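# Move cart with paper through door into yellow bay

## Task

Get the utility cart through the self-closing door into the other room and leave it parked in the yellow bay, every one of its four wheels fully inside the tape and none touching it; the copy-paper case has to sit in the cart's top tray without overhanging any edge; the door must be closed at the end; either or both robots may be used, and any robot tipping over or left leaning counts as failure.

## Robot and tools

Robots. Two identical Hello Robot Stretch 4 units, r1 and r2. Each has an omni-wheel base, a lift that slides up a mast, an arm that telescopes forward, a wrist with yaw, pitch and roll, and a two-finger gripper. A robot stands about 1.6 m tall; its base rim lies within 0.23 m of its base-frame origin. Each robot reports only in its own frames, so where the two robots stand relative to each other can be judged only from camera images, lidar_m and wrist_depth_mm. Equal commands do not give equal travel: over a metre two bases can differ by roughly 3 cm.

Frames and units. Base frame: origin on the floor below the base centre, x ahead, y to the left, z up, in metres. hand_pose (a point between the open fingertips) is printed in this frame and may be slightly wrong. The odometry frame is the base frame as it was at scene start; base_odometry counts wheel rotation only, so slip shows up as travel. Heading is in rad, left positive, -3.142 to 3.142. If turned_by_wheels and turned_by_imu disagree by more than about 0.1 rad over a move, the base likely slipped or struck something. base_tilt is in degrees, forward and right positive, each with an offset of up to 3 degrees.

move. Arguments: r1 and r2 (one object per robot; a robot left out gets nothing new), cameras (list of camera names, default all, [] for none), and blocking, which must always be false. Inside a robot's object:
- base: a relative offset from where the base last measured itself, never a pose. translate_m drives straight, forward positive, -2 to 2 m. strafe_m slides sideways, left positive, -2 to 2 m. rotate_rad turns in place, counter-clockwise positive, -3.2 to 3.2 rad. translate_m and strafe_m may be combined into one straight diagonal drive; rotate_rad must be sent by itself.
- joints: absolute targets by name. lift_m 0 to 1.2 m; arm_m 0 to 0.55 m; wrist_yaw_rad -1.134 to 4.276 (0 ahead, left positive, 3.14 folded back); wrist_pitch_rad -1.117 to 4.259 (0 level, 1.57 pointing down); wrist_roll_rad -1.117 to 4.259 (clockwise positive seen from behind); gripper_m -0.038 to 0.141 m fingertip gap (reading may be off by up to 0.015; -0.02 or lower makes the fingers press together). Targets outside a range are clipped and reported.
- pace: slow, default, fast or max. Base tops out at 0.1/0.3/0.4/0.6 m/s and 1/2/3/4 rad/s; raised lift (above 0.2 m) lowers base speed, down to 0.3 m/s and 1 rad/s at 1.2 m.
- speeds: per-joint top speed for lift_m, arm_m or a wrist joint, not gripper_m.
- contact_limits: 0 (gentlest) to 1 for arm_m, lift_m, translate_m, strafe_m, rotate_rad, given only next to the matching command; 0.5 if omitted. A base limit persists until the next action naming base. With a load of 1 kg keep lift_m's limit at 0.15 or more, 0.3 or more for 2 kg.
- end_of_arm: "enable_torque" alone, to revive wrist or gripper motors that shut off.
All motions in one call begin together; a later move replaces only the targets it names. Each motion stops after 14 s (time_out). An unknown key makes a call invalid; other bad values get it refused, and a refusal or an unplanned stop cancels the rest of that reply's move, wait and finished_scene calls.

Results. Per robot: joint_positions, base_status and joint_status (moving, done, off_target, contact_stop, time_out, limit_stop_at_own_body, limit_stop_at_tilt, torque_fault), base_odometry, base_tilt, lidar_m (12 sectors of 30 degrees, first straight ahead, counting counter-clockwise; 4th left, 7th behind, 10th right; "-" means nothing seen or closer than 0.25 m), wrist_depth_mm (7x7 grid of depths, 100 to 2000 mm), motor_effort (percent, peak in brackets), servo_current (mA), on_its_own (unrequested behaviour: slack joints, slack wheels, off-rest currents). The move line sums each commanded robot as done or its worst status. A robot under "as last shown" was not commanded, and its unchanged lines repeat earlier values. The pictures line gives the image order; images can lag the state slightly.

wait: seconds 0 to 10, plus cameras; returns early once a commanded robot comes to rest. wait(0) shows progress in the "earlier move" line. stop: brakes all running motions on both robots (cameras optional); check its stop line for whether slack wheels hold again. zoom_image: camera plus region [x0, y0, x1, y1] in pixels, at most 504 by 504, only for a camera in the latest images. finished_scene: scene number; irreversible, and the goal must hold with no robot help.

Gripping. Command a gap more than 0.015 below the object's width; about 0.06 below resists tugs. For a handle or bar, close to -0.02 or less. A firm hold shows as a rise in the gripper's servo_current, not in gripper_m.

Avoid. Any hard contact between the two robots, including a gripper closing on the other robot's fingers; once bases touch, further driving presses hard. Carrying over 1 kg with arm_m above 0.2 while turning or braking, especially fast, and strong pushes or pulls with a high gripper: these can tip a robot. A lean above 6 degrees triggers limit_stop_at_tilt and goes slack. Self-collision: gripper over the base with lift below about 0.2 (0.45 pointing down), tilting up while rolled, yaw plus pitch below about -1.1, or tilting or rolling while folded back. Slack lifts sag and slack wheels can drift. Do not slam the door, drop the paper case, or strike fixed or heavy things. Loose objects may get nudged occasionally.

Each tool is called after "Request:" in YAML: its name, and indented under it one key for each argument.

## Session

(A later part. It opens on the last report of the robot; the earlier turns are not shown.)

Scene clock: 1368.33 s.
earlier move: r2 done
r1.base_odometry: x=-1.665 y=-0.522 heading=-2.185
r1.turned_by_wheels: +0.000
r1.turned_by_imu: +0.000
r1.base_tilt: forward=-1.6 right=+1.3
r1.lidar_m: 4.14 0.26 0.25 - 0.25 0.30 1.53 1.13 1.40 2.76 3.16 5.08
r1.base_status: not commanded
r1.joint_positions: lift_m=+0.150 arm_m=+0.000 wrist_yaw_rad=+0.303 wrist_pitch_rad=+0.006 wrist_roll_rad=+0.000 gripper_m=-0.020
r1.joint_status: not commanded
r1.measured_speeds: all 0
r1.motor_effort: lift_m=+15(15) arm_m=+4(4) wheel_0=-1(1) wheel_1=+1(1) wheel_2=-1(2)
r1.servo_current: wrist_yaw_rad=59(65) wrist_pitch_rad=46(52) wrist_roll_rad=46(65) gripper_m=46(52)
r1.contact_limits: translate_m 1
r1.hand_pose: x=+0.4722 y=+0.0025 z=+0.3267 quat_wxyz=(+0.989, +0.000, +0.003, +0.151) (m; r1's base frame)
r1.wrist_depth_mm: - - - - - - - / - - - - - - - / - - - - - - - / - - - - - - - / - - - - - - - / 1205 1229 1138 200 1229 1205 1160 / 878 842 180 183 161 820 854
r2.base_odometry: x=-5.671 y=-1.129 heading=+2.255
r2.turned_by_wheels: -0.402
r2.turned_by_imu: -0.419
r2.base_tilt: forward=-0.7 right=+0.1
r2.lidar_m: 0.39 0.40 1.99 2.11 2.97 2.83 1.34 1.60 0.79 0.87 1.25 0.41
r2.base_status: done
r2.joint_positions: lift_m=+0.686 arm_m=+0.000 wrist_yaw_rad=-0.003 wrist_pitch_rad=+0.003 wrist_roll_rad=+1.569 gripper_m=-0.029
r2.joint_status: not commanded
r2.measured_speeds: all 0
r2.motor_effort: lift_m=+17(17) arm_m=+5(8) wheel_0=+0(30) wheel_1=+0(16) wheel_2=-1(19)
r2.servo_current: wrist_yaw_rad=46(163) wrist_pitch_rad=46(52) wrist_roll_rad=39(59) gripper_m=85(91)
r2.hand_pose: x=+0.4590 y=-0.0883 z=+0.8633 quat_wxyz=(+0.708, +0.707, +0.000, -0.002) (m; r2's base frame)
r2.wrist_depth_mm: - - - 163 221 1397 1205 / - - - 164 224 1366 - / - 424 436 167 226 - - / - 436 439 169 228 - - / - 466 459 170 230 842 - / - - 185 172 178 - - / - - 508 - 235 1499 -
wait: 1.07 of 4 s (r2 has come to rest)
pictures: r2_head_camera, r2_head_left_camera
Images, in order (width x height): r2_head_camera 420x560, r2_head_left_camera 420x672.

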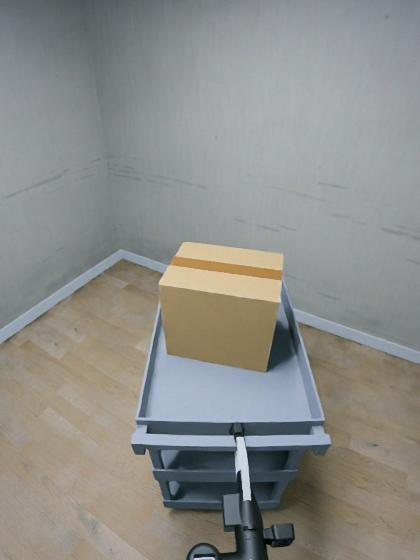

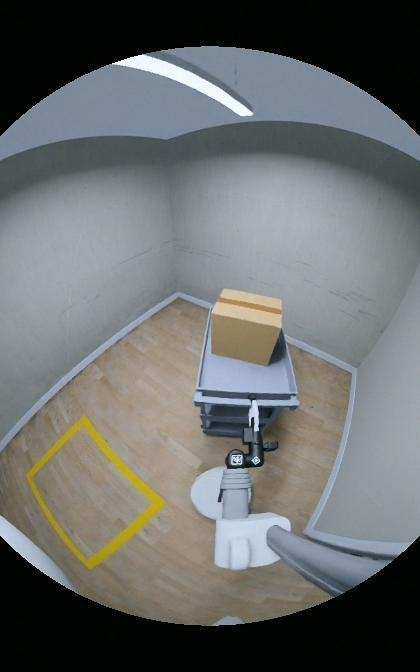

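Request:
move:
  r2: {"base":{"strafe_m":0.6},"contact_limits":{"strafe_m":0.7}}
  blocking: false
  cameras: []

Request:
wait:
  seconds: 5
  cameras: []

Request:
move:
  r2: {"base":{"rotate_rad":-0.6}}
  blocking: false
  cameras: []

Request:
wait:
  seconds: 4
  cameras: ["r2_head_camera","r2_head_left_camera"]

Scene clock: 1395.30 s.
move: r2 moving
r1: as last shown
r1.turned_by_imu: -0.002
r1.lidar_m: 4.10 0.26 0.25 - 0.25 0.30 1.52 1.13 1.40 2.75 3.20 5.10
r1.motor_effort: lift_m=+15(15) arm_m=+4(4) wheel_0=-1(1) wheel_1=+0(0) wheel_2=-1(2)
r1.servo_current: wrist_yaw_rad=65(65) wrist_pitch_rad=46(59) wrist_roll_rad=39(59) gripper_m=46(46)
r1.contact_limits: translate_m 1
r1.wrist_depth_mm: - - - - - - - / - - - - - - - / - - - - - - - / - - - - - - - / - - - - - - - / 1205 1229 1118 199 1205 1182 1205 / 878 842 180 183 160 809 842
r2.base_odometry: x=-5.699 y=-1.152 heading=+2.254
r2.turned_by_wheels: -0.001
r2.turned_by_imu: +0.003
r2.base_tilt: forward=-0.7 right=+0.1
r2.lidar_m: 0.42 0.43 1.96 2.08 2.95 2.91 1.35 1.66 0.82 0.87 1.28 0.42
r2.base_status: strafe_m moving
r2.joint_positions: lift_m=+0.686 arm_m=+0.000 wrist_yaw_rad=-0.004 wrist_pitch_rad=+0.003 wrist_roll_rad=+1.569 gripper_m=-0.029
r2.joint_status: not commanded
r2.measured_speeds: translate_m=-0.001 strafe_m=+0.141 rotate_rad=+0.004 lift_m=+0.000 arm_m=+0.000 wrist_yaw_rad=+0.000 wrist_pitch_rad=+0.000 wrist_roll_rad=+0.000
r2.motor_effort: lift_m=+17(17) arm_m=+4(5) wheel_0=-19(19) wheel_1=+10(12) wheel_2=-1(2)
r2.servo_current: wrist_yaw_rad=46(52) wrist_pitch_rad=39(46) wrist_roll_rad=52(52) gripper_m=85(91)
r2.contact_limits: strafe_m 0.7
r2.hand_pose: x=+0.4589 y=-0.0887 z=+0.8633 quat_wxyz=(+0.708, +0.707, +0.000, -0.003) (m; r2's base frame)
r2.wrist_depth_mm: - - - 161 218 1397 1182 / - - - 163 222 788 - / - 421 427 166 224 - - / - 442 436 168 229 - - / - 469 462 171 231 842 - / - - 186 172 178 - - / - - - - 237 1537 -
pictures: none
No camera images: "cameras" was empty.

Scene clock: 1398.13 s.
earlier move: r2 done
r1.base_odometry: x=-1.665 y=-0.522 heading=-2.185
r1.turned_by_wheels: +0.000
r1.turned_by_imu: +0.000
r1.base_tilt: forward=-1.6 right=+1.3
r1.lidar_m: 4.11 0.26 0.25 - 0.25 0.31 1.91 1.09 1.39 2.75 3.17 5.10
r1.base_status: not commanded
r1.joint_positions: lift_m=+0.150 arm_m=+0.000 wrist_yaw_rad=+0.303 wrist_pitch_rad=+0.006 wrist_roll_rad=+0.000 gripper_m=-0.020
r1.joint_status: not commanded
r1.measured_speeds: all 0
r1.motor_effort: lift_m=+15(15) arm_m=+4(4) wheel_0=-1(1) wheel_1=+0(1) wheel_2=-1(2)
r1.servo_current: wrist_yaw_rad=46(65) wrist_pitch_rad=46(59) wrist_roll_rad=39(65) gripper_m=39(52)
r1.contact_limits: translate_m 1
r1.hand_pose: x=+0.4722 y=+0.0025 z=+0.3267 quat_wxyz=(+0.989, +0.000, +0.003, +0.151) (m; r1's base frame)
r1.wrist_depth_mm: - - - - - - - / - - - - - - - / - - - - - - - / - - - - - - - / - - - - - - - / 1229 1229 1118 200 1205 1182 1182 / 878 842 181 183 162 798 854
r2.base_odometry: x=-6.136 y=-1.508 heading=+2.255
r2.turned_by_wheels: +0.000
r2.turned_by_imu: -0.003
r2.base_tilt: forward=-0.7 right=+0.1
r2.lidar_m: 0.47 1.55 1.47 1.55 2.23 2.57 1.81 1.50 1.32 1.40 0.45 0.30
r2.base_status: done
r2.joint_positions: lift_m=+0.686 arm_m=+0.000 wrist_yaw_rad=-0.009 wrist_pitch_rad=+0.003 wrist_roll_rad=+1.569 gripper_m=-0.029
r2.joint_status: not commanded
r2.measured_speeds: all 0
r2.motor_effort: lift_m=+17(17) arm_m=+5(5) wheel_0=-3(20) wheel_1=+0(12) wheel_2=-2(4)
r2.servo_current: wrist_yaw_rad=52(72) wrist_pitch_rad=39(46) wrist_roll_rad=52(65) gripper_m=78(91)
r2.contact_limits: strafe_m 0.7
r2.hand_pose: x=+0.4584 y=-0.0900 z=+0.8633 quat_wxyz=(+0.708, +0.706, -0.002, -0.004) (m; r2's base frame)
r2.wrist_depth_mm: - 338 - - - - - / - 402 - - - - - / - - - - - - - / - - - - - 1366 512 / - - - - - 1618 469 / - - 183 125 167 1430 410 / - - - - - 121 1182
wait: 2.83 of 5 s (r2 has come to rest)
pictures: none
No camera images: "cameras" was empty.

Scene clock: 1398.63 s.
move: r2 moving
r1: as last shown
r1.lidar_m: 4.08 0.27 0.25 - 0.25 0.31 1.93 1.11 1.38 2.76 3.17 5.10
r1.servo_current: wrist_yaw_rad=52(65) wrist_pitch_rad=52(59) wrist_roll_rad=39(52) gripper_m=39(52)
r1.contact_limits: translate_m 1
r1.wrist_depth_mm: - - - - - - - / - - - - - - - / - - - - - - - / - - - - - - - / - - - - - - - / 1205 1229 1118 199 1229 1205 1205 / 878 842 180 183 161 809 854
r2.base_odometry: x=-6.136 y=-1.508 heading=+2.005
r2.turned_by_wheels: -0.249
r2.turned_by_imu: -0.239
r2.base_tilt: forward=-0.7 right=+0.0
r2.lidar_m: 0.42 0.55 1.47 1.49 1.81 2.59 2.40 1.52 1.95 1.33 1.59 0.34
r2.base_status: rotate_rad moving
r2.joint_positions: lift_m=+0.686 arm_m=+0.000 wrist_yaw_rad=+0.023 wrist_pitch_rad=+0.003 wrist_roll_rad=+1.569 gripper_m=-0.029
r2.joint_status: not commanded
r2.measured_speeds: translate_m=-0.005 strafe_m=+0.002 rotate_rad=-0.984 lift_m=+0.000 arm_m=+0.000 wrist_yaw_rad=+0.005 wrist_pitch_rad=+0.000 wrist_roll_rad=+0.000
r2.motor_effort: lift_m=+17(17) arm_m=+4(5) wheel_0=+25(27) wheel_1=+14(15) wheel_2=+18(18)
r2.servo_current: wrist_yaw_rad=150(150) wrist_pitch_rad=39(46) wrist_roll_rad=59(59) gripper_m=85(85)
r2.hand_pose: x=+0.4612 y=-0.0807 z=+0.8633 quat_wxyz=(+0.708, +0.706, +0.009, +0.007) (m; r2's base frame)
r2.wrist_depth_mm: 306 317 312 - - 118 - / - 359 364 - 132 132 - / - 433 436 - 150 - - / - - 535 - 173 - - / - - - - 205 1618 512 / - - - 124 179 1618 466 / - - - - - 375 387
pictures: none
No camera images: "cameras" was empty.

Scene clock: 1399.87 s.
earlier move: r2 done
r1.base_odometry: x=-1.665 y=-0.522 heading=-2.185
r1.turned_by_wheels: +0.000
r1.turned_by_imu: +0.000
r1.base_tilt: forward=-1.6 right=+1.3
r1.lidar_m: 4.13 0.25 0.25 - 0.25 0.30 1.95 1.10 1.39 2.76 3.19 5.09
r1.base_status: not commanded
r1.joint_positions: lift_m=+0.150 arm_m=+0.000 wrist_yaw_rad=+0.303 wrist_pitch_rad=+0.006 wrist_roll_rad=+0.000 gripper_m=-0.020
r1.joint_status: not commanded
r1.measured_speeds: all 0
r1.motor_effort: lift_m=+15(15) arm_m=+4(4) wheel_0=+0(1) wheel_1=+0(1) wheel_2=-2(2)
r1.servo_current: wrist_yaw_rad=39(65) wrist_pitch_rad=65(65) wrist_roll_rad=52(59) gripper_m=39(52)
r1.contact_limits: translate_m 1
r1.hand_pose: x=+0.4722 y=+0.0025 z=+0.3267 quat_wxyz=(+0.989, +0.000, +0.003, +0.151) (m; r1's base frame)
r1.wrist_depth_mm: - - - - - - - / - - - - - - - / - - - - - - - / - - - - - - - / - - - - - - - / 1205 1229 1138 199 1205 1205 1160 / 866 820 180 183 161 809 854
r2.base_odometry: x=-6.136 y=-1.508 heading=+1.654
r2.turned_by_wheels: -0.351
r2.turned_by_imu: -0.356
r2.base_tilt: forward=-0.7 right=+0.0
r2.lidar_m: 0.39 0.42 1.58 1.48 1.53 2.05 2.60 1.96 1.52 1.35 1.36 0.43
r2.base_status: done
r2.joint_positions: lift_m=+0.686 arm_m=+0.000 wrist_yaw_rad=-0.003 wrist_pitch_rad=+0.003 wrist_roll_rad=+1.569 gripper_m=-0.029
r2.joint_status: not commanded
r2.measured_speeds: all 0
r2.motor_effort: lift_m=+17(17) arm_m=+4(9) wheel_0=-2(30) wheel_1=-3(16) wheel_2=-2(18)
r2.servo_current: wrist_yaw_rad=39(150) wrist_pitch_rad=39(46) wrist_roll_rad=46(59) gripper_m=78(91)
r2.hand_pose: x=+0.4589 y=-0.0884 z=+0.8633 quat_wxyz=(+0.708, +0.707, +0.000, -0.002) (m; r2's base frame)
r2.wrist_depth_mm: - - - 169 229 236 236 / - - - 169 229 1661 1118 / - - - 170 229 820 - / - 436 433 171 230 - - / - 445 445 171 232 - - / - 462 186 171 178 - - / - - 484 - 232 - -
wait: 1.23 of 4 s (r2 has come to rest)
pictures: r2_head_camera, r2_head_left_camera
Images, in order (width x height): r2_head_camera 420x560, r2_head_left_camera 420x672.

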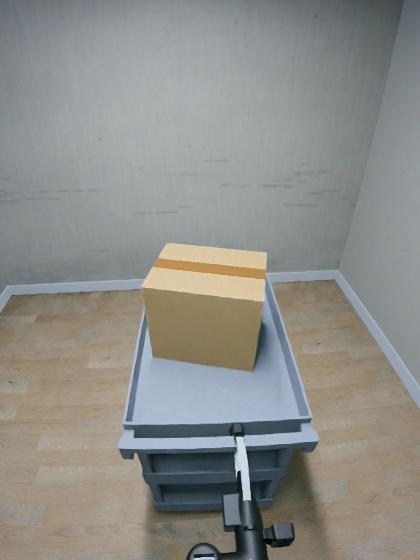

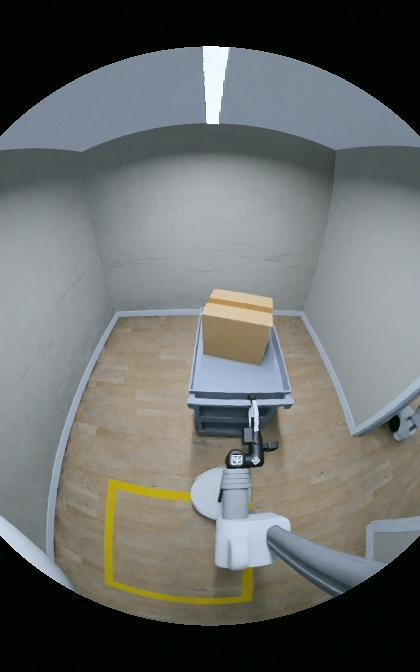

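Request:
move:
  r2: {"base":{"translate_m":-0.8,"strafe_m":0.37}}
  blocking: false
  cameras: []

Request:
wait:
  seconds: 6
  cameras: ["r2_head_camera","r2_head_left_camera","r2_head_right_camera"]

Scene clock: 1409.30 s.
move: r2 moving
r1: as last shown
r1.turned_by_imu: -0.001
r1.lidar_m: 4.15 0.25 0.25 - 0.25 0.28 1.96 1.12 1.38 2.74 3.19 5.07
r1.motor_effort: lift_m=+15(15) arm_m=+4(4) wheel_0=+0(1) wheel_1=+1(1) wheel_2=-2(2)
r1.servo_current: wrist_yaw_rad=46(52) wrist_pitch_rad=52(59) wrist_roll_rad=52(65) gripper_m=46(46)
r1.contact_limits: translate_m 1
r1.wrist_depth_mm: - - - - - - - / - - - - - - - / - - - - - - - / - - - - - - - / - - - - - - - / 1205 1255 1118 199 1205 1205 1160 / 878 831 180 183 161 809 854
r2.base_odometry: x=-6.148 y=-1.540 heading=+1.654
r2.turned_by_wheels: +0.000
r2.turned_by_imu: +0.001
r2.base_tilt: forward=-0.6 right=+0.1
r2.lidar_m: 0.40 0.42 1.56 1.46 1.51 2.03 2.55 2.01 1.51 1.41 1.34 0.42
r2.base_status: translate_m moving; strafe_m moving
r2.joint_positions: lift_m=+0.686 arm_m=+0.000 wrist_yaw_rad=-0.001 wrist_pitch_rad=+0.003 wrist_roll_rad=+1.569 gripper_m=-0.029
r2.joint_status: not commanded
r2.measured_speeds: translate_m=-0.120 strafe_m=+0.055 rotate_rad=-0.002 lift_m=+0.000 arm_m=+0.000 wrist_yaw_rad=+0.009 wrist_pitch_rad=+0.000 wrist_roll_rad=+0.000
r2.motor_effort: lift_m=+17(18) arm_m=-4(4) wheel_0=-11(16) wheel_1=-7(8) wheel_2=+18(18)
r2.servo_current: wrist_yaw_rad=26(59) wrist_pitch_rad=39(39) wrist_roll_rad=46(52) gripper_m=85(91)
r2.hand_pose: x=+0.4593 y=-0.0876 z=+0.8633 quat_wxyz=(+0.708, +0.707, +0.001, -0.001) (m; r2's base frame)
r2.wrist_depth_mm: - - - 164 222 229 244 / - - - 166 225 1576 1098 / - - 525 168 228 - - / - 433 433 169 229 - - / - 449 455 172 232 842 - / - 469 185 173 179 - - / - 136 492 - 235 119 -
pictures: none
No camera images: "cameras" was empty.

Scene clock: 1413.10 s.
earlier move: r2 done
r1.base_odometry: x=-1.665 y=-0.522 heading=-2.185
r1.turned_by_wheels: +0.000
r1.turned_by_imu: +0.000
r1.base_tilt: forward=-1.6 right=+1.3
r1.lidar_m: 4.13 0.26 0.25 - 0.25 0.30 1.81 1.13 1.40 2.76 3.15 5.09
r1.base_status: not commanded
r1.joint_positions: lift_m=+0.150 arm_m=+0.000 wrist_yaw_rad=+0.303 wrist_pitch_rad=+0.006 wrist_roll_rad=+0.000 gripper_m=-0.020
r1.joint_status: not commanded
r1.measured_speeds: all 0
r1.motor_effort: lift_m=+15(15) arm_m=+4(4) wheel_0=+0(1) wheel_1=+0(1) wheel_2=-1(2)
r1.servo_current: wrist_yaw_rad=59(78) wrist_pitch_rad=46(59) wrist_roll_rad=39(65) gripper_m=46(52)
r1.contact_limits: translate_m 1
r1.hand_pose: x=+0.4722 y=+0.0025 z=+0.3267 quat_wxyz=(+0.989, +0.000, +0.003, +0.151) (m; r1's base frame)
r1.wrist_depth_mm: - - - - - - - / - - - - - - - / - - - - - - - / - - - - - - - / - - - - - - - / 1255 1229 1098 199 1205 1182 1160 / 878 820 180 184 161 820 854
r2.base_odometry: x=-6.439 y=-2.336 heading=+1.653
r2.turned_by_wheels: -0.001
r2.turned_by_imu: -0.006
r2.base_tilt: forward=-0.7 right=+0.1
r2.lidar_m: 0.46 1.65 1.13 1.06 1.12 1.50 1.81 1.87 1.81 1.72 0.55 0.33
r2.base_status: done
r2.joint_positions: lift_m=+0.686 arm_m=+0.000 wrist_yaw_rad=-0.005 wrist_pitch_rad=+0.003 wrist_roll_rad=+1.569 gripper_m=-0.029
r2.joint_status: not commanded
r2.measured_speeds: all 0
r2.motor_effort: lift_m=+17(18) arm_m=-4(4) wheel_0=-4(19) wheel_1=-6(9) wheel_2=-1(19)
r2.servo_current: wrist_yaw_rad=59(65) wrist_pitch_rad=46(52) wrist_roll_rad=52(59) gripper_m=91(91)
r2.hand_pose: x=+0.4588 y=-0.0890 z=+0.8633 quat_wxyz=(+0.708, +0.707, -0.001, -0.003) (m; r2's base frame)
r2.wrist_depth_mm: - - - - - - - / - 442 - - - - - / - - - - - - - / - - - - - - - / - - - - - 1537 484 / - - - - 160 430 462 / - - - - - 1576 1182
wait: 3.80 of 6 s (r2 has come to rest)
pictures: r2_head_camera, r2_head_left_camera, r2_head_right_camera
Images, in order (width x height): r2_head_camera 420x560, r2_head_left_camera 420x672, r2_head_right_camera 420x672.

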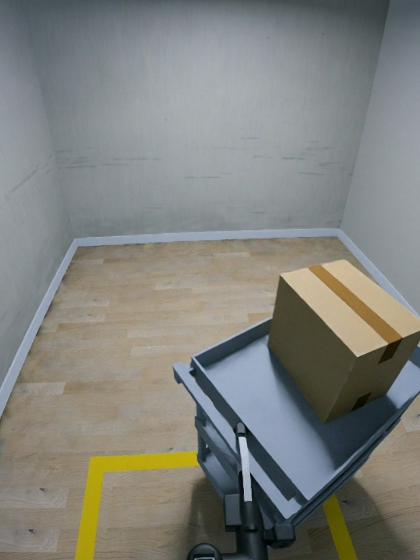

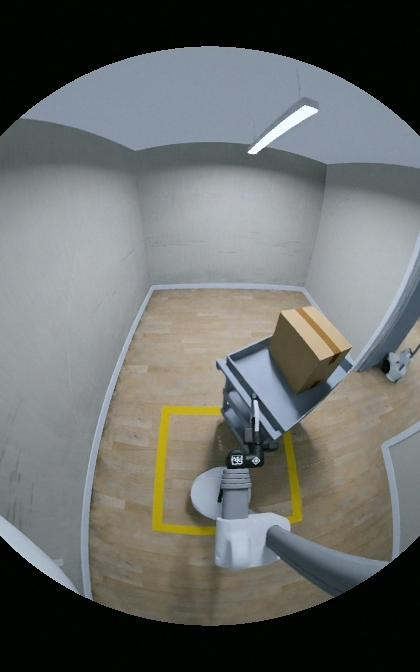

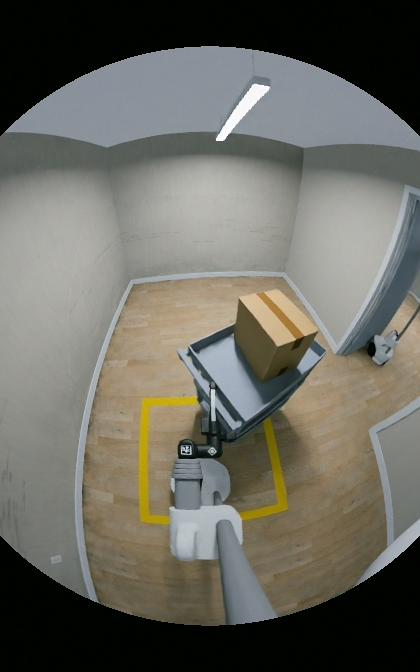

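Request:
move:
  r2: {"base":{"rotate_rad":-0.45}}
  blocking: false
  cameras: []

Request:
wait:
  seconds: 4
  cameras: []

Request:
move:
  r2: {"base":{"translate_m":-0.95,"strafe_m":0.0}}
  blocking: false
  cameras: []

Request:
wait:
  seconds: 7
  cameras: ["r2_head_camera","r2_head_left_camera"]

Scene clock: 1427.07 s.
move: r2 moving
r1: as last shown
r1.turned_by_imu: -0.001
r1.base_tilt: forward=-1.6 right=+1.2
r1.lidar_m: 4.11 0.25 0.25 - 0.25 0.28 1.77 1.12 1.38 2.77 3.17 5.06
r1.motor_effort: lift_m=+15(15) arm_m=+4(4) wheel_0=-1(1) wheel_1=+0(0) wheel_2=-1(2)
r1.servo_current: wrist_yaw_rad=52(65) wrist_pitch_rad=46(52) wrist_roll_rad=52(52) gripper_m=46(46)
r1.contact_limits: translate_m 1
r1.wrist_depth_mm: - - - - - - - / - - - - - - - / - - - - - - - / - - - - - - - / - - - - - - - / 1205 1229 1138 200 1205 1182 1205 / 878 842 180 183 161 820 854
r2.base_odometry: x=-6.439 y=-2.336 heading=+1.406
r2.turned_by_wheels: -0.247
r2.turned_by_imu: -0.235
r2.base_tilt: forward=-0.7 right=+0.0
r2.lidar_m: 0.42 0.60 1.28 1.08 1.06 1.27 1.84 1.76 2.06 1.74 1.71 0.34
r2.base_status: rotate_rad moving
r2.joint_positions: lift_m=+0.686 arm_m=+0.000 wrist_yaw_rad=+0.024 wrist_pitch_rad=+0.003 wrist_roll_rad=+1.569 gripper_m=-0.029
r2.joint_status: not commanded
r2.measured_speeds: translate_m=-0.003 strafe_m=+0.003 rotate_rad=-0.941 lift_m=+0.000 arm_m=-0.001 wrist_yaw_rad=+0.048 wrist_pitch_rad=+0.000 wrist_roll_rad=+0.000
r2.motor_effort: lift_m=+17(17) arm_m=-2(4) wheel_0=+26(26) wheel_1=+13(15) wheel_2=+15(17)
r2.servo_current: wrist_yaw_rad=124(124) wrist_pitch_rad=46(46) wrist_roll_rad=52(59) gripper_m=85(85)
r2.hand_pose: x=+0.4613 y=-0.0805 z=+0.8633 quat_wxyz=(+0.708, +0.706, +0.010, +0.007) (m; r2's base frame)
r2.wrist_depth_mm: 309 304 - - - - - / - 355 359 - - - - / - 445 430 - 145 - - / - - 544 - 169 - - / - - - - 208 1618 521 / - - - 117 179 1576 473 / - - 181 - 181 394 407
pictures: none
No camera images: "cameras" was empty.

Scene clock: 1427.97 s.
earlier move: r2 done
r1.base_odometry: x=-1.665 y=-0.522 heading=-2.185
r1.turned_by_wheels: +0.000
r1.turned_by_imu: +0.000
r1.base_tilt: forward=-1.6 right=+1.3
r1.lidar_m: 4.12 0.25 0.25 - 0.25 0.31 1.71 1.12 1.39 2.76 3.19 5.08
r1.base_status: not commanded
r1.joint_positions: lift_m=+0.150 arm_m=+0.000 wrist_yaw_rad=+0.303 wrist_pitch_rad=+0.006 wrist_roll_rad=+0.000 gripper_m=-0.020
r1.joint_status: not commanded
r1.measured_speeds: all 0
r1.motor_effort: lift_m=+15(15) arm_m=+4(4) wheel_0=-1(1) wheel_1=+0(1) wheel_2=-1(2)
r1.servo_current: wrist_yaw_rad=52(65) wrist_pitch_rad=52(52) wrist_roll_rad=59(59) gripper_m=39(46)
r1.contact_limits: translate_m 1
r1.hand_pose: x=+0.4722 y=+0.0025 z=+0.3267 quat_wxyz=(+0.989, +0.000, +0.003, +0.151) (m; r1's base frame)
r1.wrist_depth_mm: - - - - - - - / - - - - - - - / - - - - - - - / - - - - - - - / - - - - - - - / 1229 1229 1118 199 1205 1160 1229 / 878 831 180 183 162 809 854
r2.base_odometry: x=-6.439 y=-2.336 heading=+1.203
r2.turned_by_wheels: -0.203
r2.turned_by_imu: -0.209
r2.base_tilt: forward=-0.7 right=+0.1
r2.lidar_m: 0.43 0.49 1.53 1.12 1.07 1.15 1.61 1.79 1.89 1.78 1.72 0.42
r2.base_status: done
r2.joint_positions: lift_m=+0.686 arm_m=+0.000 wrist_yaw_rad=-0.010 wrist_pitch_rad=+0.003 wrist_roll_rad=+1.569 gripper_m=-0.029
r2.joint_status: not commanded
r2.measured_speeds: all 0
r2.motor_effort: lift_m=+17(18) arm_m=+4(6) wheel_0=-1(31) wheel_1=-2(15) wheel_2=-4(17)
r2.servo_current: wrist_yaw_rad=65(156) wrist_pitch_rad=39(46) wrist_roll_rad=46(65) gripper_m=85(85)
r2.hand_pose: x=+0.4584 y=-0.0902 z=+0.8633 quat_wxyz=(+0.708, +0.706, -0.002, -0.004) (m; r2's base frame)
r2.wrist_depth_mm: - - - 138 193 - - / - 554 480 144 201 768 - / - 413 410 151 210 - - / - 455 442 157 219 - - / - - 477 164 228 - - / - - 185 170 179 - - / - - - - - 1499 492
wait: 0.90 of 4 s (r2 has come to rest)
pictures: none
No camera images: "cameras" was empty.

Scene clock: 1428.47 s.
move: r2 moving
r1: as last shown
r1.base_tilt: forward=-1.6 right=+1.2
r1.lidar_m: 4.15 0.26 0.25 - 0.25 0.31 1.71 1.12 1.40 2.74 3.19 5.10
r1.motor_effort: lift_m=+15(15) arm_m=+4(4) wheel_0=+0(1) wheel_1=+0(1) wheel_2=-1(2)
r1.servo_current: wrist_yaw_rad=39(59) wrist_pitch_rad=59(59) wrist_roll_rad=39(59) gripper_m=46(52)
r1.contact_limits: translate_m 1
r1.wrist_depth_mm: - - - - - - - / - - - - - - - / - - - - - - - / - - - - - - - / - - - - - - - / 1255 1255 1138 199 1205 1182 1182 / 878 842 180 183 161 820 854
r2.base_odometry: x=-6.450 y=-2.365 heading=+1.202
r2.turned_by_wheels: +0.000
r2.turned_by_imu: +0.000
r2.base_tilt: forward=-0.6 right=+0.1
r2.lidar_m: 0.41 0.47 1.51 1.11 1.05 1.14 1.58 1.74 1.87 1.78 1.73 0.40
r2.base_status: translate_m moving; strafe_m moving
r2.joint_positions: lift_m=+0.686 arm_m=+0.000 wrist_yaw_rad=-0.001 wrist_pitch_rad=+0.003 wrist_roll_rad=+1.569 gripper_m=-0.029
r2.joint_status: not commanded
r2.measured_speeds: translate_m=-0.122 strafe_m=+0.000 rotate_rad=-0.001 lift_m=+0.000 arm_m=+0.000 wrist_yaw_rad=+0.004 wrist_pitch_rad=+0.000 wrist_roll_rad=+0.000
r2.motor_effort: lift_m=+17(17) arm_m=-4(4) wheel_0=-15(15) wheel_1=-11(11) wheel_2=+17(19)
r2.servo_current: wrist_yaw_rad=52(72) wrist_pitch_rad=39(46) wrist_roll_rad=39(59) gripper_m=85(91)
r2.hand_pose: x=+0.4593 y=-0.0876 z=+0.8633 quat_wxyz=(+0.708, +0.707, +0.001, -0.001) (m; r2's base frame)
r2.wrist_depth_mm: - - - 138 193 1397 - / - - 512 143 200 - - / - 418 410 149 209 - - / - 462 445 156 218 - - / - - 484 164 229 - - / - - 184 172 179 - - / - - - - - 1618 500
pictures: none
No camera images: "cameras" was empty.

Scene clock: 1432.63 s.
earlier move: r2 done
r1.base_odometry: x=-1.665 y=-0.522 heading=-2.185
r1.turned_by_wheels: +0.000
r1.turned_by_imu: +0.000
r1.base_tilt: forward=-1.6 right=+1.3
r1.lidar_m: 4.11 0.26 0.25 - 0.25 0.31 2.41 1.12 1.41 2.75 3.20 5.08
r1.base_status: not commanded
r1.joint_positions: lift_m=+0.150 arm_m=+0.000 wrist_yaw_rad=+0.303 wrist_pitch_rad=+0.006 wrist_roll_rad=+0.000 gripper_m=-0.020
r1.joint_status: not commanded
r1.measured_speeds: all 0
r1.motor_effort: lift_m=+15(15) arm_m=+4(4) wheel_0=-1(1) wheel_1=+0(1) wheel_2=-1(2)
r1.servo_current: wrist_yaw_rad=39(72) wrist_pitch_rad=46(59) wrist_roll_rad=39(65) gripper_m=39(52)
r1.contact_limits: translate_m 1
r1.hand_pose: x=+0.4722 y=+0.0025 z=+0.3267 quat_wxyz=(+0.989, +0.000, +0.003, +0.151) (m; r1's base frame)
r1.wrist_depth_mm: - - - - - - - / - - - - - - - / - - - - - - - / - - - - - - - / - - - - - - - / 1205 1255 1118 200 1182 1229 1182 / 878 831 180 184 161 820 866
r2.base_odometry: x=-6.781 y=-3.222 heading=+1.202
r2.turned_by_wheels: -0.001
r2.turned_by_imu: -0.006
r2.base_tilt: forward=-0.7 right=+0.1
r2.lidar_m: 0.43 0.53 0.88 0.65 0.61 0.66 0.91 1.00 1.04 1.47 2.17 0.38
r2.base_status: done
r2.joint_positions: lift_m=+0.686 arm_m=+0.000 wrist_yaw_rad=-0.005 wrist_pitch_rad=+0.003 wrist_roll_rad=+1.569 gripper_m=-0.029
r2.joint_status: not commanded
r2.measured_speeds: all 0
r2.motor_effort: lift_m=+17(18) arm_m=-4(4) wheel_0=-8(17) wheel_1=-4(11) wheel_2=+1(20)
r2.servo_current: wrist_yaw_rad=46(72) wrist_pitch_rad=39(52) wrist_roll_rad=39(65) gripper_m=78(98)
r2.hand_pose: x=+0.4589 y=-0.0889 z=+0.8633 quat_wxyz=(+0.708, +0.707, -0.001, -0.003) (m; r2's base frame)
r2.wrist_depth_mm: - - - 123 178 - - / - 387 387 129 187 - - / - 418 413 137 198 - - / - - 455 148 214 - - / - - 512 156 227 - - / - - 186 171 174 1618 521 / - - - - - 1618 480
wait: 4.17 of 7 s (r2 has come to rest)
pictures: r2_head_camera, r2_head_left_camera
Images, in order (width x height): r2_head_camera 420x560, r2_head_left_camera 420x672.

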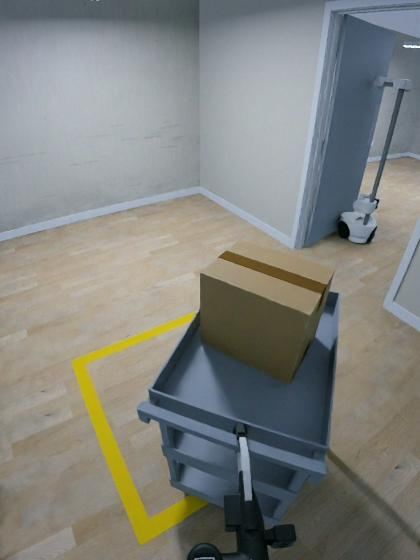

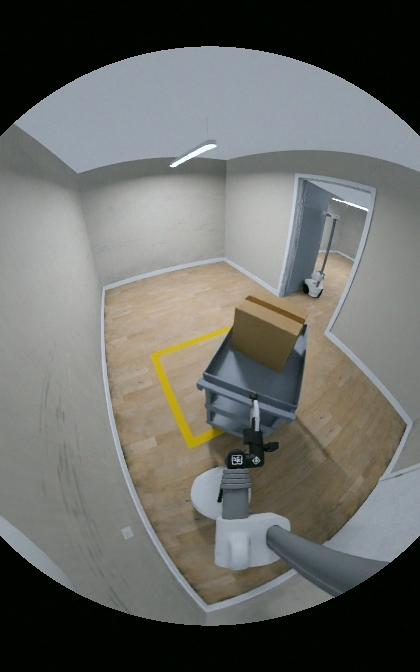

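Request:
move:
  r2: {"base":{"strafe_m":-0.7},"contact_limits":{"strafe_m":0.7}}
  blocking: false
  cameras: []

Request:
wait:
  seconds: 6
  cameras: []

Request:
move:
  r2: {"base":{"rotate_rad":0.7}}
  blocking: false
  cameras: []

Request:
wait:
  seconds: 4
  cameras: ["r2_head_camera","r2_head_left_camera","r2_head_right_camera"]

Scene clock: 1455.97 s.
move: r2 moving
r1: as last shown
r1.turned_by_imu: -0.001
r1.lidar_m: 4.13 0.25 0.25 - 0.25 0.28 2.39 1.11 1.41 2.76 3.18 5.10
r1.servo_current: wrist_yaw_rad=52(65) wrist_pitch_rad=52(52) wrist_roll_rad=65(65) gripper_m=46(46)
r1.contact_limits: translate_m 1
r1.wrist_depth_mm: - - - - - - - / - - - - - - - / - - - - - - - / - - - - - - - / - - - - - - - / 1229 1229 1118 200 1205 1182 1138 / 891 842 180 183 161 809 854
r2.base_odometry: x=-6.748 y=-3.235 heading=+1.203
r2.turned_by_wheels: +0.001
r2.turned_by_imu: +0.004
r2.base_tilt: forward=-0.7 right=+0.0
r2.lidar_m: 0.42 0.49 0.92 0.66 0.65 0.69 0.97 1.00 1.03 1.44 2.15 0.38
r2.base_status: strafe_m moving
r2.joint_positions: lift_m=+0.686 arm_m=+0.000 wrist_yaw_rad=+0.007 wrist_pitch_rad=+0.003 wrist_roll_rad=+1.569 gripper_m=-0.029
r2.joint_status: not commanded
r2.measured_speeds: translate_m=-0.001 strafe_m=-0.139 rotate_rad=+0.006 lift_m=+0.000 arm_m=+0.000 wrist_yaw_rad=+0.057 wrist_pitch_rad=+0.000 wrist_roll_rad=+0.000
r2.motor_effort: lift_m=+17(17) arm_m=-4(4) wheel_0=+16(16) wheel_1=-10(10) wheel_2=+0(1)
r2.servo_current: wrist_yaw_rad=59(65) wrist_pitch_rad=46(46) wrist_roll_rad=46(52) gripper_m=85(85)
r2.contact_limits: strafe_m 0.7
r2.hand_pose: x=+0.4599 y=-0.0854 z=+0.8633 quat_wxyz=(+0.708, +0.706, +0.004, +0.001) (m; r2's base frame)
r2.wrist_depth_mm: - - 535 114 169 - - / - 382 382 121 180 - - / - 413 410 130 192 - - / - - 452 141 206 - - / - - 517 153 223 - - / - - - 163 178 1708 521 / - - - - - 1430 480
pictures: none
No camera images: "cameras" was empty.

Scene clock: 1459.13 s.
earlier move: r2 done
r1.base_odometry: x=-1.665 y=-0.522 heading=-2.185
r1.turned_by_wheels: +0.000
r1.turned_by_imu: +0.000
r1.base_tilt: forward=-1.6 right=+1.3
r1.lidar_m: 4.12 0.25 0.25 - 0.25 0.32 2.31 1.13 1.42 2.75 3.17 5.10
r1.base_status: not commanded
r1.joint_positions: lift_m=+0.150 arm_m=+0.000 wrist_yaw_rad=+0.303 wrist_pitch_rad=+0.006 wrist_roll_rad=+0.000 gripper_m=-0.020
r1.joint_status: not commanded
r1.measured_speeds: all 0
r1.motor_effort: lift_m=+15(15) arm_m=+4(4) wheel_0=+0(1) wheel_1=+0(1) wheel_2=-1(2)
r1.servo_current: wrist_yaw_rad=46(78) wrist_pitch_rad=46(59) wrist_roll_rad=39(65) gripper_m=39(52)
r1.contact_limits: translate_m 1
r1.hand_pose: x=+0.4722 y=+0.0025 z=+0.3267 quat_wxyz=(+0.989, +0.000, +0.003, +0.151) (m; r1's base frame)
r1.wrist_depth_mm: - - - - - - - / - - - - - - - / - - - - - - - / - - - - - - - / - - - - - - - / 1229 1255 1138 200 1229 1182 1160 / 891 842 180 183 161 809 854
r2.base_odometry: x=-6.129 y=-3.474 heading=+1.202
r2.turned_by_wheels: -0.001
r2.turned_by_imu: +0.002
r2.base_tilt: forward=-0.6 right=+0.1
r2.lidar_m: 0.28 0.25 1.76 1.27 1.22 0.97 0.66 0.60 0.65 0.98 1.58 0.45
r2.base_status: done
r2.joint_positions: lift_m=+0.686 arm_m=+0.000 wrist_yaw_rad=+0.009 wrist_pitch_rad=+0.003 wrist_roll_rad=+1.569 gripper_m=-0.029
r2.joint_status: not commanded
r2.measured_speeds: all 0
r2.motor_effort: lift_m=+17(18) arm_m=-4(4) wheel_0=+3(23) wheel_1=-2(10) wheel_2=+1(2)
r2.servo_current: wrist_yaw_rad=78(85) wrist_pitch_rad=39(46) wrist_roll_rad=46(65) gripper_m=85(91)
r2.contact_limits: strafe_m 0.7
r2.hand_pose: x=+0.4601 y=-0.0848 z=+0.8633 quat_wxyz=(+0.708, +0.706, +0.004, +0.002) (m; r2's base frame)
r2.wrist_depth_mm: 1618 - - - - 1661 1160 / 1756 - - 285 - 1618 1182 / - - - 301 330 343 343 / - - - 209 278 1708 1205 / - - - 190 250 1708 539 / - - 186 168 178 715 - / - 410 399 - 210 - -
wait: 3.17 of 6 s (r2 has come to rest)
pictures: none
No camera images: "cameras" was empty.

Scene clock: 1459.63 s.
move: r2 moving
r1: as last shown
r1.lidar_m: 4.11 0.26 0.25 - 0.25 0.32 2.34 1.11 1.43 2.76 3.19 5.08
r1.motor_effort: lift_m=+15(15) arm_m=+4(4) wheel_0=-1(1) wheel_1=+0(0) wheel_2=-2(2)
r1.servo_current: wrist_yaw_rad=52(65) wrist_pitch_rad=52(52) wrist_roll_rad=39(65) gripper_m=39(46)
r1.contact_limits: translate_m 1
r1.wrist_depth_mm: - - - - - - - / - - - - - - - / - - - - - - - / - - - - - - - / - - - - - - - / 1205 1205 1160 199 1229 1205 1138 / 866 854 181 183 161 820 854
r2.base_odometry: x=-6.129 y=-3.475 heading=+1.451
r2.turned_by_wheels: +0.249
r2.turned_by_imu: +0.204
r2.base_tilt: forward=-0.8 right=+0.1
r2.lidar_m: 0.27 0.28 1.48 1.24 1.24 0.80 0.61 0.62 0.77 1.30 1.55 0.47
r2.base_status: rotate_rad moving
r2.joint_positions: lift_m=+0.686 arm_m=+0.000 wrist_yaw_rad=-0.028 wrist_pitch_rad=+0.003 wrist_roll_rad=+1.569 gripper_m=-0.029
r2.joint_status: not commanded
r2.measured_speeds: translate_m=-0.005 strafe_m=+0.001 rotate_rad=+0.967 lift_m=+0.000 arm_m=+0.000 wrist_yaw_rad=-0.001 wrist_pitch_rad=+0.000 wrist_roll_rad=+0.000
r2.motor_effort: lift_m=+17(17) arm_m=+1(4) wheel_0=-7(17) wheel_1=-15(15) wheel_2=-33(33)
r2.servo_current: wrist_yaw_rad=176(176) wrist_pitch_rad=46(46) wrist_roll_rad=52(59) gripper_m=85(91)
r2.hand_pose: x=+0.4567 y=-0.0953 z=+0.8633 quat_wxyz=(+0.708, +0.706, -0.009, -0.011) (m; r2's base frame)
r2.wrist_depth_mm: 1708 - - 264 - 1708 1160 / - - - 285 314 1464 1118 / - - - 215 287 1618 1182 / - - - 192 257 1756 525 / - - - 176 236 778 - / - 424 186 163 179 - - / - 407 399 - 206 - -
pictures: none
No camera images: "cameras" was empty.

Scene clock: 1460.50 s.
earlier move: r2 contact_stop
r1.base_odometry: x=-1.665 y=-0.522 heading=-2.185
r1.turned_by_wheels: +0.000
r1.turned_by_imu: +0.000
r1.base_tilt: forward=-1.6 right=+1.3
r1.lidar_m: 4.10 0.27 0.25 - 0.25 0.32 2.33 1.13 1.42 2.76 3.20 5.08
r1.base_status: not commanded
r1.joint_positions: lift_m=+0.150 arm_m=+0.000 wrist_yaw_rad=+0.303 wrist_pitch_rad=+0.006 wrist_roll_rad=+0.000 gripper_m=-0.020
r1.joint_status: not commanded
r1.measured_speeds: all 0
r1.motor_effort: lift_m=+15(15) arm_m=+4(4) wheel_0=+0(1) wheel_1=+0(1) wheel_2=-1(2)
r1.servo_current: wrist_yaw_rad=39(78) wrist_pitch_rad=46(52) wrist_roll_rad=39(65) gripper_m=46(52)
r1.contact_limits: translate_m 1
r1.hand_pose: x=+0.4722 y=+0.0025 z=+0.3267 quat_wxyz=(+0.989, +0.000, +0.003, +0.151) (m; r1's base frame)
r1.wrist_depth_mm: - - - - - - - / - - - - - - - / - - - - - - - / - - - - - - - / - - - - - - - / 1205 1255 1160 200 1205 1205 1182 / 878 842 180 183 161 820 842
r2.base_odometry: x=-6.104 y=-3.467 heading=+1.641
r2.turned_by_wheels: +0.190
r2.turned_by_imu: +0.147
r2.base_tilt: forward=-0.7 right=+0.1
r2.lidar_m: 0.35 0.33 1.43 1.28 1.18 0.74 0.62 0.65 0.83 1.52 1.54 0.45
r2.base_status: rotate_rad contact_stop (by the wheels' count: +0.439 of +0.700)
r2.joint_positions: lift_m=+0.686 arm_m=+0.000 wrist_yaw_rad=+0.003 wrist_pitch_rad=+0.003 wrist_roll_rad=+1.569 gripper_m=-0.029
r2.joint_status: not commanded
r2.measured_speeds: all 0
r2.on_its_own: the wheels are slack since a contact_stop
r2.motor_effort: lift_m=+17(17) arm_m=-4(4) wheel_0=+0(17) wheel_1=+0(15) wheel_2=+0(33)
r2.servo_current: wrist_yaw_rad=46(176) wrist_pitch_rad=39(46) wrist_roll_rad=46(59) gripper_m=78(91)
r2.hand_pose: x=+0.4596 y=-0.0866 z=+0.8633 quat_wxyz=(+0.708, +0.706, +0.002, +0.000) (m; r2's base frame)
r2.wrist_depth_mm: - - - 206 266 1537 1098 / - - - 198 262 281 281 / - - - 191 253 1708 559 / - - - 185 245 778 - / - 439 439 180 236 - - / - 439 185 174 179 - - / - - 436 - 225 - -
wait: 0.87 of 4 s (r2 has come to rest)
pictures: r2_head_camera, r2_head_left_camera, r2_head_right_camera
Images, in order (width x height): r2_head_camera 420x560, r2_head_left_camera 420x672, r2_head_right_camera 420x672.

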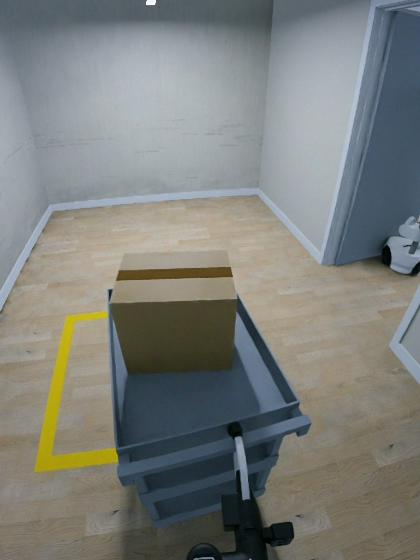

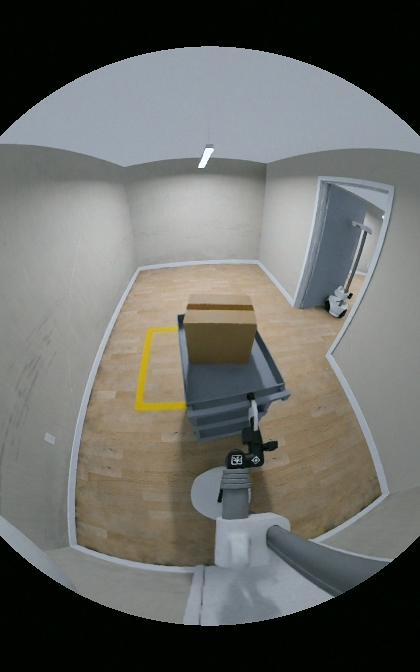

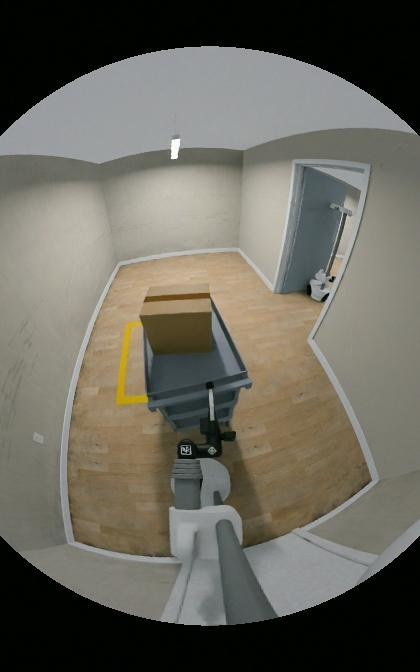

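Request:
move:
  r2: {"base":{"strafe_m":-0.4},"contact_limits":{"strafe_m":0.7}}
  blocking: false
  cameras: []

Request:
wait:
  seconds: 5
  cameras: []

Request:
move:
  r2: {"base":{"rotate_rad":0.5},"contact_limits":{"rotate_rad":0.8}}
  blocking: false
  cameras: []

Request:
wait:
  seconds: 4
  cameras: ["r2_head_camera","r2_head_left_camera"]

Scene clock: 1481.97 s.
move: r2 moving
r1: as last shown
r1.turned_by_imu: -0.001
r1.lidar_m: 4.10 0.26 0.25 - 0.25 0.32 2.32 1.11 1.43 2.74 3.19 5.09
r1.motor_effort: lift_m=+15(15) arm_m=+4(4) wheel_0=+0(1) wheel_1=+0(1) wheel_2=-2(2)
r1.servo_current: wrist_yaw_rad=46(78) wrist_pitch_rad=46(52) wrist_roll_rad=39(59) gripper_m=39(46)
r1.contact_limits: translate_m 1
r1.wrist_depth_mm: - - - - - - - / - - - - - - - / - - - - - - - / - - - - - - - / - - - - - - - / 1229 1229 1138 199 1205 1205 1160 / 878 831 180 183 161 820 854
r2.base_odometry: x=-6.068 y=-3.464 heading=+1.641
r2.turned_by_wheels: +0.001
r2.turned_by_imu: +0.004
r2.base_tilt: forward=-0.6 right=+0.0
r2.lidar_m: 0.34 0.36 1.45 1.29 1.16 0.72 0.60 0.65 0.84 1.48 1.51 0.45
r2.base_status: strafe_m moving
r2.joint_positions: lift_m=+0.686 arm_m=+0.000 wrist_yaw_rad=+0.010 wrist_pitch_rad=+0.003 wrist_roll_rad=+1.569 gripper_m=-0.029
r2.joint_status: not commanded
r2.measured_speeds: translate_m=+0.000 strafe_m=-0.140 rotate_rad=+0.000 lift_m=+0.000 arm_m=+0.000 wrist_yaw_rad=+0.024 wrist_pitch_rad=+0.000 wrist_roll_rad=+0.000
r2.motor_effort: lift_m=+17(17) arm_m=-4(4) wheel_0=+18(20) wheel_1=-9(10) wheel_2=+1(1)
r2.servo_current: wrist_yaw_rad=59(59) wrist_pitch_rad=46(46) wrist_roll_rad=52(52) gripper_m=85(85)
r2.contact_limits: strafe_m 0.7
r2.hand_pose: x=+0.4601 y=-0.0847 z=+0.8633 quat_wxyz=(+0.708, +0.706, +0.004, +0.002) (m; r2's base frame)
r2.wrist_depth_mm: - - - 205 266 1576 1160 / - - - 198 260 274 274 / - - - 191 252 1756 559 / - - - 185 244 831 - / - 439 439 180 238 - - / - 439 187 174 180 - - / - - 442 - 224 - -
pictures: none
No camera images: "cameras" was empty.

Scene clock: 1484.13 s.
earlier move: r2 done
r1.base_odometry: x=-1.665 y=-0.522 heading=-2.185
r1.turned_by_wheels: +0.000
r1.turned_by_imu: +0.000
r1.base_tilt: forward=-1.6 right=+1.3
r1.lidar_m: 4.10 0.27 0.25 - 0.25 0.31 2.38 1.11 1.39 2.76 3.20 5.09
r1.base_status: not commanded
r1.joint_positions: lift_m=+0.150 arm_m=+0.000 wrist_yaw_rad=+0.303 wrist_pitch_rad=+0.006 wrist_roll_rad=+0.000 gripper_m=-0.020
r1.joint_status: not commanded
r1.measured_speeds: all 0
r1.motor_effort: lift_m=+15(15) arm_m=+4(4) wheel_0=-1(1) wheel_1=+0(1) wheel_2=-1(2)
r1.servo_current: wrist_yaw_rad=46(78) wrist_pitch_rad=46(59) wrist_roll_rad=39(59) gripper_m=39(52)
r1.contact_limits: translate_m 1
r1.hand_pose: x=+0.4722 y=+0.0025 z=+0.3267 quat_wxyz=(+0.989, +0.000, +0.003, +0.151) (m; r1's base frame)
r1.wrist_depth_mm: - - - - - - - / - - - - - - - / - - - - - - - / - - - - - - - / - - - - - - - / 1255 1229 1138 199 1182 1229 1182 / 878 820 180 183 161 820 854
r2.base_odometry: x=-5.705 y=-3.438 heading=+1.641
r2.turned_by_wheels: +0.000
r2.turned_by_imu: +0.001
r2.base_tilt: forward=-0.7 right=+0.0
r2.lidar_m: 0.25 0.25 1.86 1.67 1.04 0.66 0.60 0.61 0.77 1.14 1.14 0.51
r2.base_status: done
r2.joint_positions: lift_m=+0.686 arm_m=+0.000 wrist_yaw_rad=+0.006 wrist_pitch_rad=+0.003 wrist_roll_rad=+1.569 gripper_m=-0.029
r2.joint_status: not commanded
r2.measured_speeds: all 0
r2.motor_effort: lift_m=+17(17) arm_m=-4(4) wheel_0=+3(20) wheel_1=+0(12) wheel_2=+4(6)
r2.servo_current: wrist_yaw_rad=52(85) wrist_pitch_rad=39(46) wrist_roll_rad=52(59) gripper_m=85(91)
r2.contact_limits: strafe_m 0.7
r2.hand_pose: x=+0.4598 y=-0.0858 z=+0.8633 quat_wxyz=(+0.708, +0.706, +0.003, +0.001) (m; r2's base frame)
r2.wrist_depth_mm: 1708 - - - - 1661 1182 / - - - - - 1708 1182 / - - - 307 - 1618 1182 / - - - 230 317 1499 1138 / - - - 195 259 1756 1182 / - - 187 160 179 1618 535 / - - 389 - 200 - -
wait: 2.17 of 5 s (r2 has come to rest)
pictures: none
No camera images: "cameras" was empty.

Scene clock: 1484.63 s.
move: r2 moving
r1: as last shown
r1.lidar_m: 4.10 0.25 0.25 - 0.25 0.31 2.38 1.12 1.41 2.74 3.18 5.08
r1.servo_current: wrist_yaw_rad=33(65) wrist_pitch_rad=52(52) wrist_roll_rad=39(65) gripper_m=52(52)
r1.contact_limits: translate_m 1
r1.wrist_depth_mm: - - - - - - - / - - - - - - - / - - - - - - - / - - - - - - - / - - - - - - - / 1229 1229 1138 198 1229 1205 1182 / 878 831 180 183 161 809 854
r2.base_odometry: x=-5.705 y=-3.439 heading=+1.890
r2.turned_by_wheels: +0.249
r2.turned_by_imu: +0.198
r2.base_tilt: forward=-0.8 right=+0.1
r2.lidar_m: 0.25 0.25 1.72 1.68 0.79 0.62 0.60 0.63 0.97 1.12 1.19 0.47
r2.base_status: rotate_rad moving
r2.joint_positions: lift_m=+0.686 arm_m=+0.000 wrist_yaw_rad=-0.029 wrist_pitch_rad=+0.003 wrist_roll_rad=+1.569 gripper_m=-0.029
r2.joint_status: not commanded
r2.measured_speeds: translate_m=-0.001 strafe_m=+0.001 rotate_rad=+0.970 lift_m=+0.000 arm_m=+0.000 wrist_yaw_rad=-0.007 wrist_pitch_rad=+0.000 wrist_roll_rad=+0.000
r2.motor_effort: lift_m=+17(17) arm_m=+2(4) wheel_0=-7(16) wheel_1=-15(15) wheel_2=-34(34)
r2.servo_current: wrist_yaw_rad=182(182) wrist_pitch_rad=39(46) wrist_roll_rad=52(59) gripper_m=78(91)
r2.contact_limits: rotate_rad 0.8
r2.hand_pose: x=+0.4566 y=-0.0956 z=+0.8633 quat_wxyz=(+0.708, +0.706, -0.009, -0.011) (m; r2's base frame)
r2.wrist_depth_mm: - - - - - 1708 1160 / - - - 291 - 1661 1182 / - - - 241 325 338 338 / - - - 200 276 1756 1229 / - - - 180 242 1756 504 / - - 187 156 179 634 - / - 394 387 - 198 - -
pictures: none
No camera images: "cameras" was empty.

Scene clock: 1485.50 s.
earlier move: r2 done
r1.base_odometry: x=-1.665 y=-0.522 heading=-2.185
r1.turned_by_wheels: +0.000
r1.turned_by_imu: +0.000
r1.base_tilt: forward=-1.6 right=+1.3
r1.lidar_m: 4.12 0.25 0.25 - 0.25 0.27 2.36 1.13 1.43 2.76 3.20 5.08
r1.base_status: not commanded
r1.joint_positions: lift_m=+0.150 arm_m=+0.000 wrist_yaw_rad=+0.303 wrist_pitch_rad=+0.006 wrist_roll_rad=+0.000 gripper_m=-0.020
r1.joint_status: not commanded
r1.measured_speeds: all 0
r1.motor_effort: lift_m=+15(15) arm_m=+3(4) wheel_0=-1(1) wheel_1=+0(1) wheel_2=-1(2)
r1.servo_current: wrist_yaw_rad=59(72) wrist_pitch_rad=46(59) wrist_roll_rad=52(65) gripper_m=39(52)
r1.contact_limits: translate_m 1
r1.hand_pose: x=+0.4722 y=+0.0025 z=+0.3267 quat_wxyz=(+0.989, +0.000, +0.003, +0.151) (m; r1's base frame)
r1.wrist_depth_mm: - - - - - - - / - - - - - - - / - - - - - - - / - - - - - - - / - - - - - - - / 1205 1229 1138 199 1229 1229 1160 / 878 831 180 184 162 798 854
r2.base_odometry: x=-5.705 y=-3.438 heading=+2.141
r2.turned_by_wheels: +0.251
r2.turned_by_imu: +0.183
r2.base_tilt: forward=-0.7 right=+0.1
r2.lidar_m: 0.33 0.34 1.71 1.38 0.73 0.62 0.62 0.75 1.10 1.10 1.27 0.47
r2.base_status: done
r2.joint_positions: lift_m=+0.686 arm_m=+0.000 wrist_yaw_rad=+0.001 wrist_pitch_rad=+0.003 wrist_roll_rad=+1.569 gripper_m=-0.029
r2.joint_status: not commanded
r2.measured_speeds: all 0
r2.motor_effort: lift_m=+18(18) arm_m=+4(4) wheel_0=-2(28) wheel_1=-2(15) wheel_2=+3(34)
r2.servo_current: wrist_yaw_rad=59(195) wrist_pitch_rad=46(46) wrist_roll_rad=52(59) gripper_m=78(91)
r2.contact_limits: rotate_rad 0.8
r2.hand_pose: x=+0.4594 y=-0.0870 z=+0.8633 quat_wxyz=(+0.708, +0.707, +0.002, -0.001) (m; r2's base frame)
r2.wrist_depth_mm: - - - 223 - 1661 1182 / - - - 212 279 289 293 / - - - 202 263 1708 1182 / - - - 190 251 1756 - / - - 433 182 239 - - / - 430 185 173 177 - - / - - 424 - 219 - -
wait: 0.87 of 4 s (r2 has come to rest)
pictures: r2_head_camera, r2_head_left_camera
Images, in order (width x height): r2_head_camera 420x560, r2_head_left_camera 420x672.

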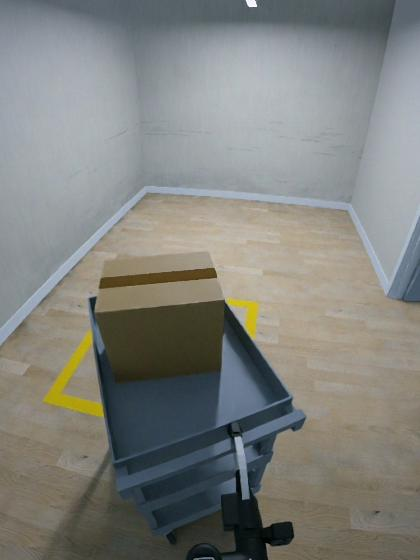

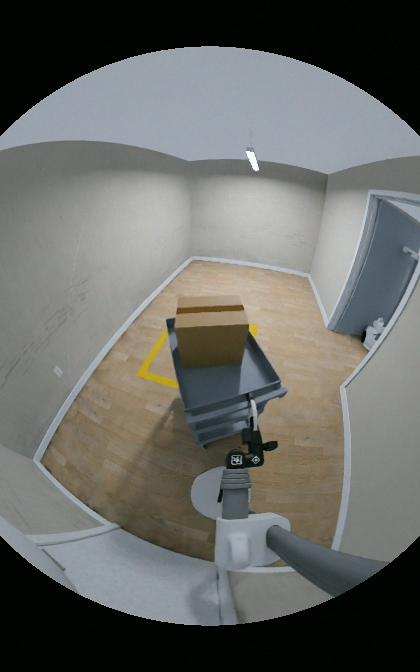

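Request:
move:
  r2: {"base":{"translate_m":0.4,"strafe_m":0.19},"contact_limits":{"translate_m":0.7}}
  blocking: false
  cameras: []

Request:
wait:
  seconds: 5
  cameras: ["r2_head_camera","r2_head_left_camera"]

Scene clock: 1497.37 s.
move: r2 moving
r1: as last shown
r1.turned_by_imu: -0.001
r1.lidar_m: 4.09 0.25 0.25 - 0.25 0.30 2.38 1.10 1.37 2.77 3.20 5.10
r1.motor_effort: lift_m=+15(15) arm_m=+4(4) wheel_0=-1(1) wheel_1=+0(1) wheel_2=-1(2)
r1.servo_current: wrist_yaw_rad=52(65) wrist_pitch_rad=46(52) wrist_roll_rad=59(59) gripper_m=46(52)
r1.contact_limits: translate_m 1
r1.wrist_depth_mm: - - - - - - - / - - - - - - - / - - - - - - - / - - - - - - - / - - - - - - - / 1205 1229 1118 199 1205 1205 1182 / 878 831 181 183 161 809 842
r2.base_odometry: x=-5.734 y=-3.421 heading=+2.141
r2.turned_by_wheels: -0.001
r2.turned_by_imu: +0.001
r2.base_tilt: forward=-0.7 right=+0.1
r2.lidar_m: 0.32 0.30 1.69 1.43 0.77 0.64 0.66 0.78 1.12 1.12 1.29 0.48
r2.base_status: translate_m moving; strafe_m moving
r2.joint_positions: lift_m=+0.686 arm_m=+0.000 wrist_yaw_rad=-0.008 wrist_pitch_rad=+0.003 wrist_roll_rad=+1.569 gripper_m=-0.029
r2.joint_status: not commanded
r2.measured_speeds: translate_m=+0.121 strafe_m=+0.057 rotate_rad=-0.001 lift_m=+0.000 arm_m=+0.000 wrist_yaw_rad=-0.012 wrist_pitch_rad=+0.000 wrist_roll_rad=+0.000
r2.motor_effort: lift_m=+17(18) arm_m=+4(4) wheel_0=+3(5) wheel_1=+11(11) wheel_2=-20(21)
r2.servo_current: wrist_yaw_rad=59(59) wrist_pitch_rad=39(46) wrist_roll_rad=39(52) gripper_m=85(85)
r2.contact_limits: translate_m 0.7
r2.hand_pose: x=+0.4585 y=-0.0898 z=+0.8633 quat_wxyz=(+0.708, +0.707, -0.002, -0.004) (m; r2's base frame)
r2.wrist_depth_mm: - - - 232 - 1661 1160 / - - - 220 286 294 294 / - - - 205 268 1618 1060 / - - - 190 252 1756 - / - - - 181 239 798 - / - 427 185 168 179 - - / - 418 415 - 216 - -
pictures: none
No camera images: "cameras" was empty.

Scene clock: 1499.73 s.
earlier move: r2 done
r1.base_odometry: x=-1.665 y=-0.522 heading=-2.185
r1.turned_by_wheels: +0.000
r1.turned_by_imu: +0.000
r1.base_tilt: forward=-1.6 right=+1.3
r1.lidar_m: 4.11 0.25 0.25 - 0.25 0.30 2.45 1.12 1.42 2.76 3.13 5.09
r1.base_status: not commanded
r1.joint_positions: lift_m=+0.150 arm_m=+0.000 wrist_yaw_rad=+0.303 wrist_pitch_rad=+0.006 wrist_roll_rad=+0.000 gripper_m=-0.020
r1.joint_status: not commanded
r1.measured_speeds: all 0
r1.motor_effort: lift_m=+15(15) arm_m=+4(4) wheel_0=+0(1) wheel_1=+1(1) wheel_2=-1(2)
r1.servo_current: wrist_yaw_rad=39(72) wrist_pitch_rad=52(59) wrist_roll_rad=52(65) gripper_m=39(52)
r1.contact_limits: translate_m 1
r1.hand_pose: x=+0.4722 y=+0.0025 z=+0.3267 quat_wxyz=(+0.989, +0.000, +0.003, +0.151) (m; r1's base frame)
r1.wrist_depth_mm: - - - - - - - / - - - - - - - / - - - - - - - / - - - - - - - / - - - - - - - / 1205 1205 1138 198 1205 1229 1160 / 878 842 181 183 161 798 842
r2.base_odometry: x=-6.081 y=-3.204 heading=+2.141
r2.turned_by_wheels: +0.001
r2.turned_by_imu: -0.001
r2.base_tilt: forward=-0.7 right=+0.1
r2.lidar_m: 0.29 0.26 1.44 1.42 1.16 0.97 0.95 1.10 1.39 1.36 1.59 0.49
r2.base_status: done
r2.joint_positions: lift_m=+0.686 arm_m=+0.000 wrist_yaw_rad=-0.001 wrist_pitch_rad=+0.003 wrist_roll_rad=+1.569 gripper_m=-0.029
r2.joint_status: not commanded
r2.measured_speeds: all 0
r2.motor_effort: lift_m=+18(18) arm_m=+4(4) wheel_0=+3(9) wheel_1=+2(11) wheel_2=-4(22)
r2.servo_current: wrist_yaw_rad=59(65) wrist_pitch_rad=46(52) wrist_roll_rad=46(65) gripper_m=78(85)
r2.contact_limits: translate_m 0.7
r2.hand_pose: x=+0.4592 y=-0.0878 z=+0.8633 quat_wxyz=(+0.708, +0.707, +0.001, -0.002) (m; r2's base frame)
r2.wrist_depth_mm: - - - - - 1708 1229 / - - - 274 - 1708 1182 / - - - 238 319 334 334 / - - - 207 277 1756 1182 / - - - 190 249 1708 539 / - - 185 168 178 723 - / - 407 402 - 210 121 -
wait: 2.37 of 5 s (r2 has come to rest)
pictures: r2_head_camera, r2_head_left_camera
Images, in order (width x height): r2_head_camera 420x560, r2_head_left_camera 420x672.

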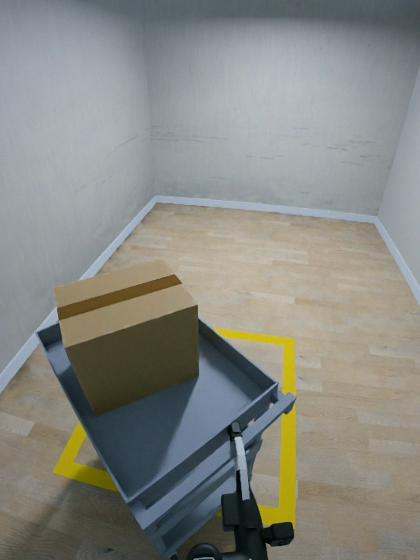

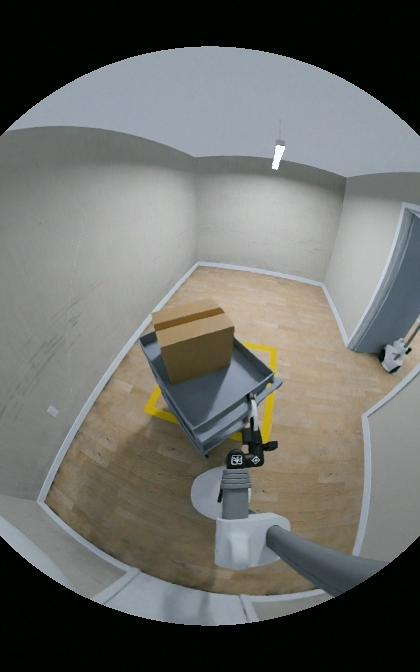

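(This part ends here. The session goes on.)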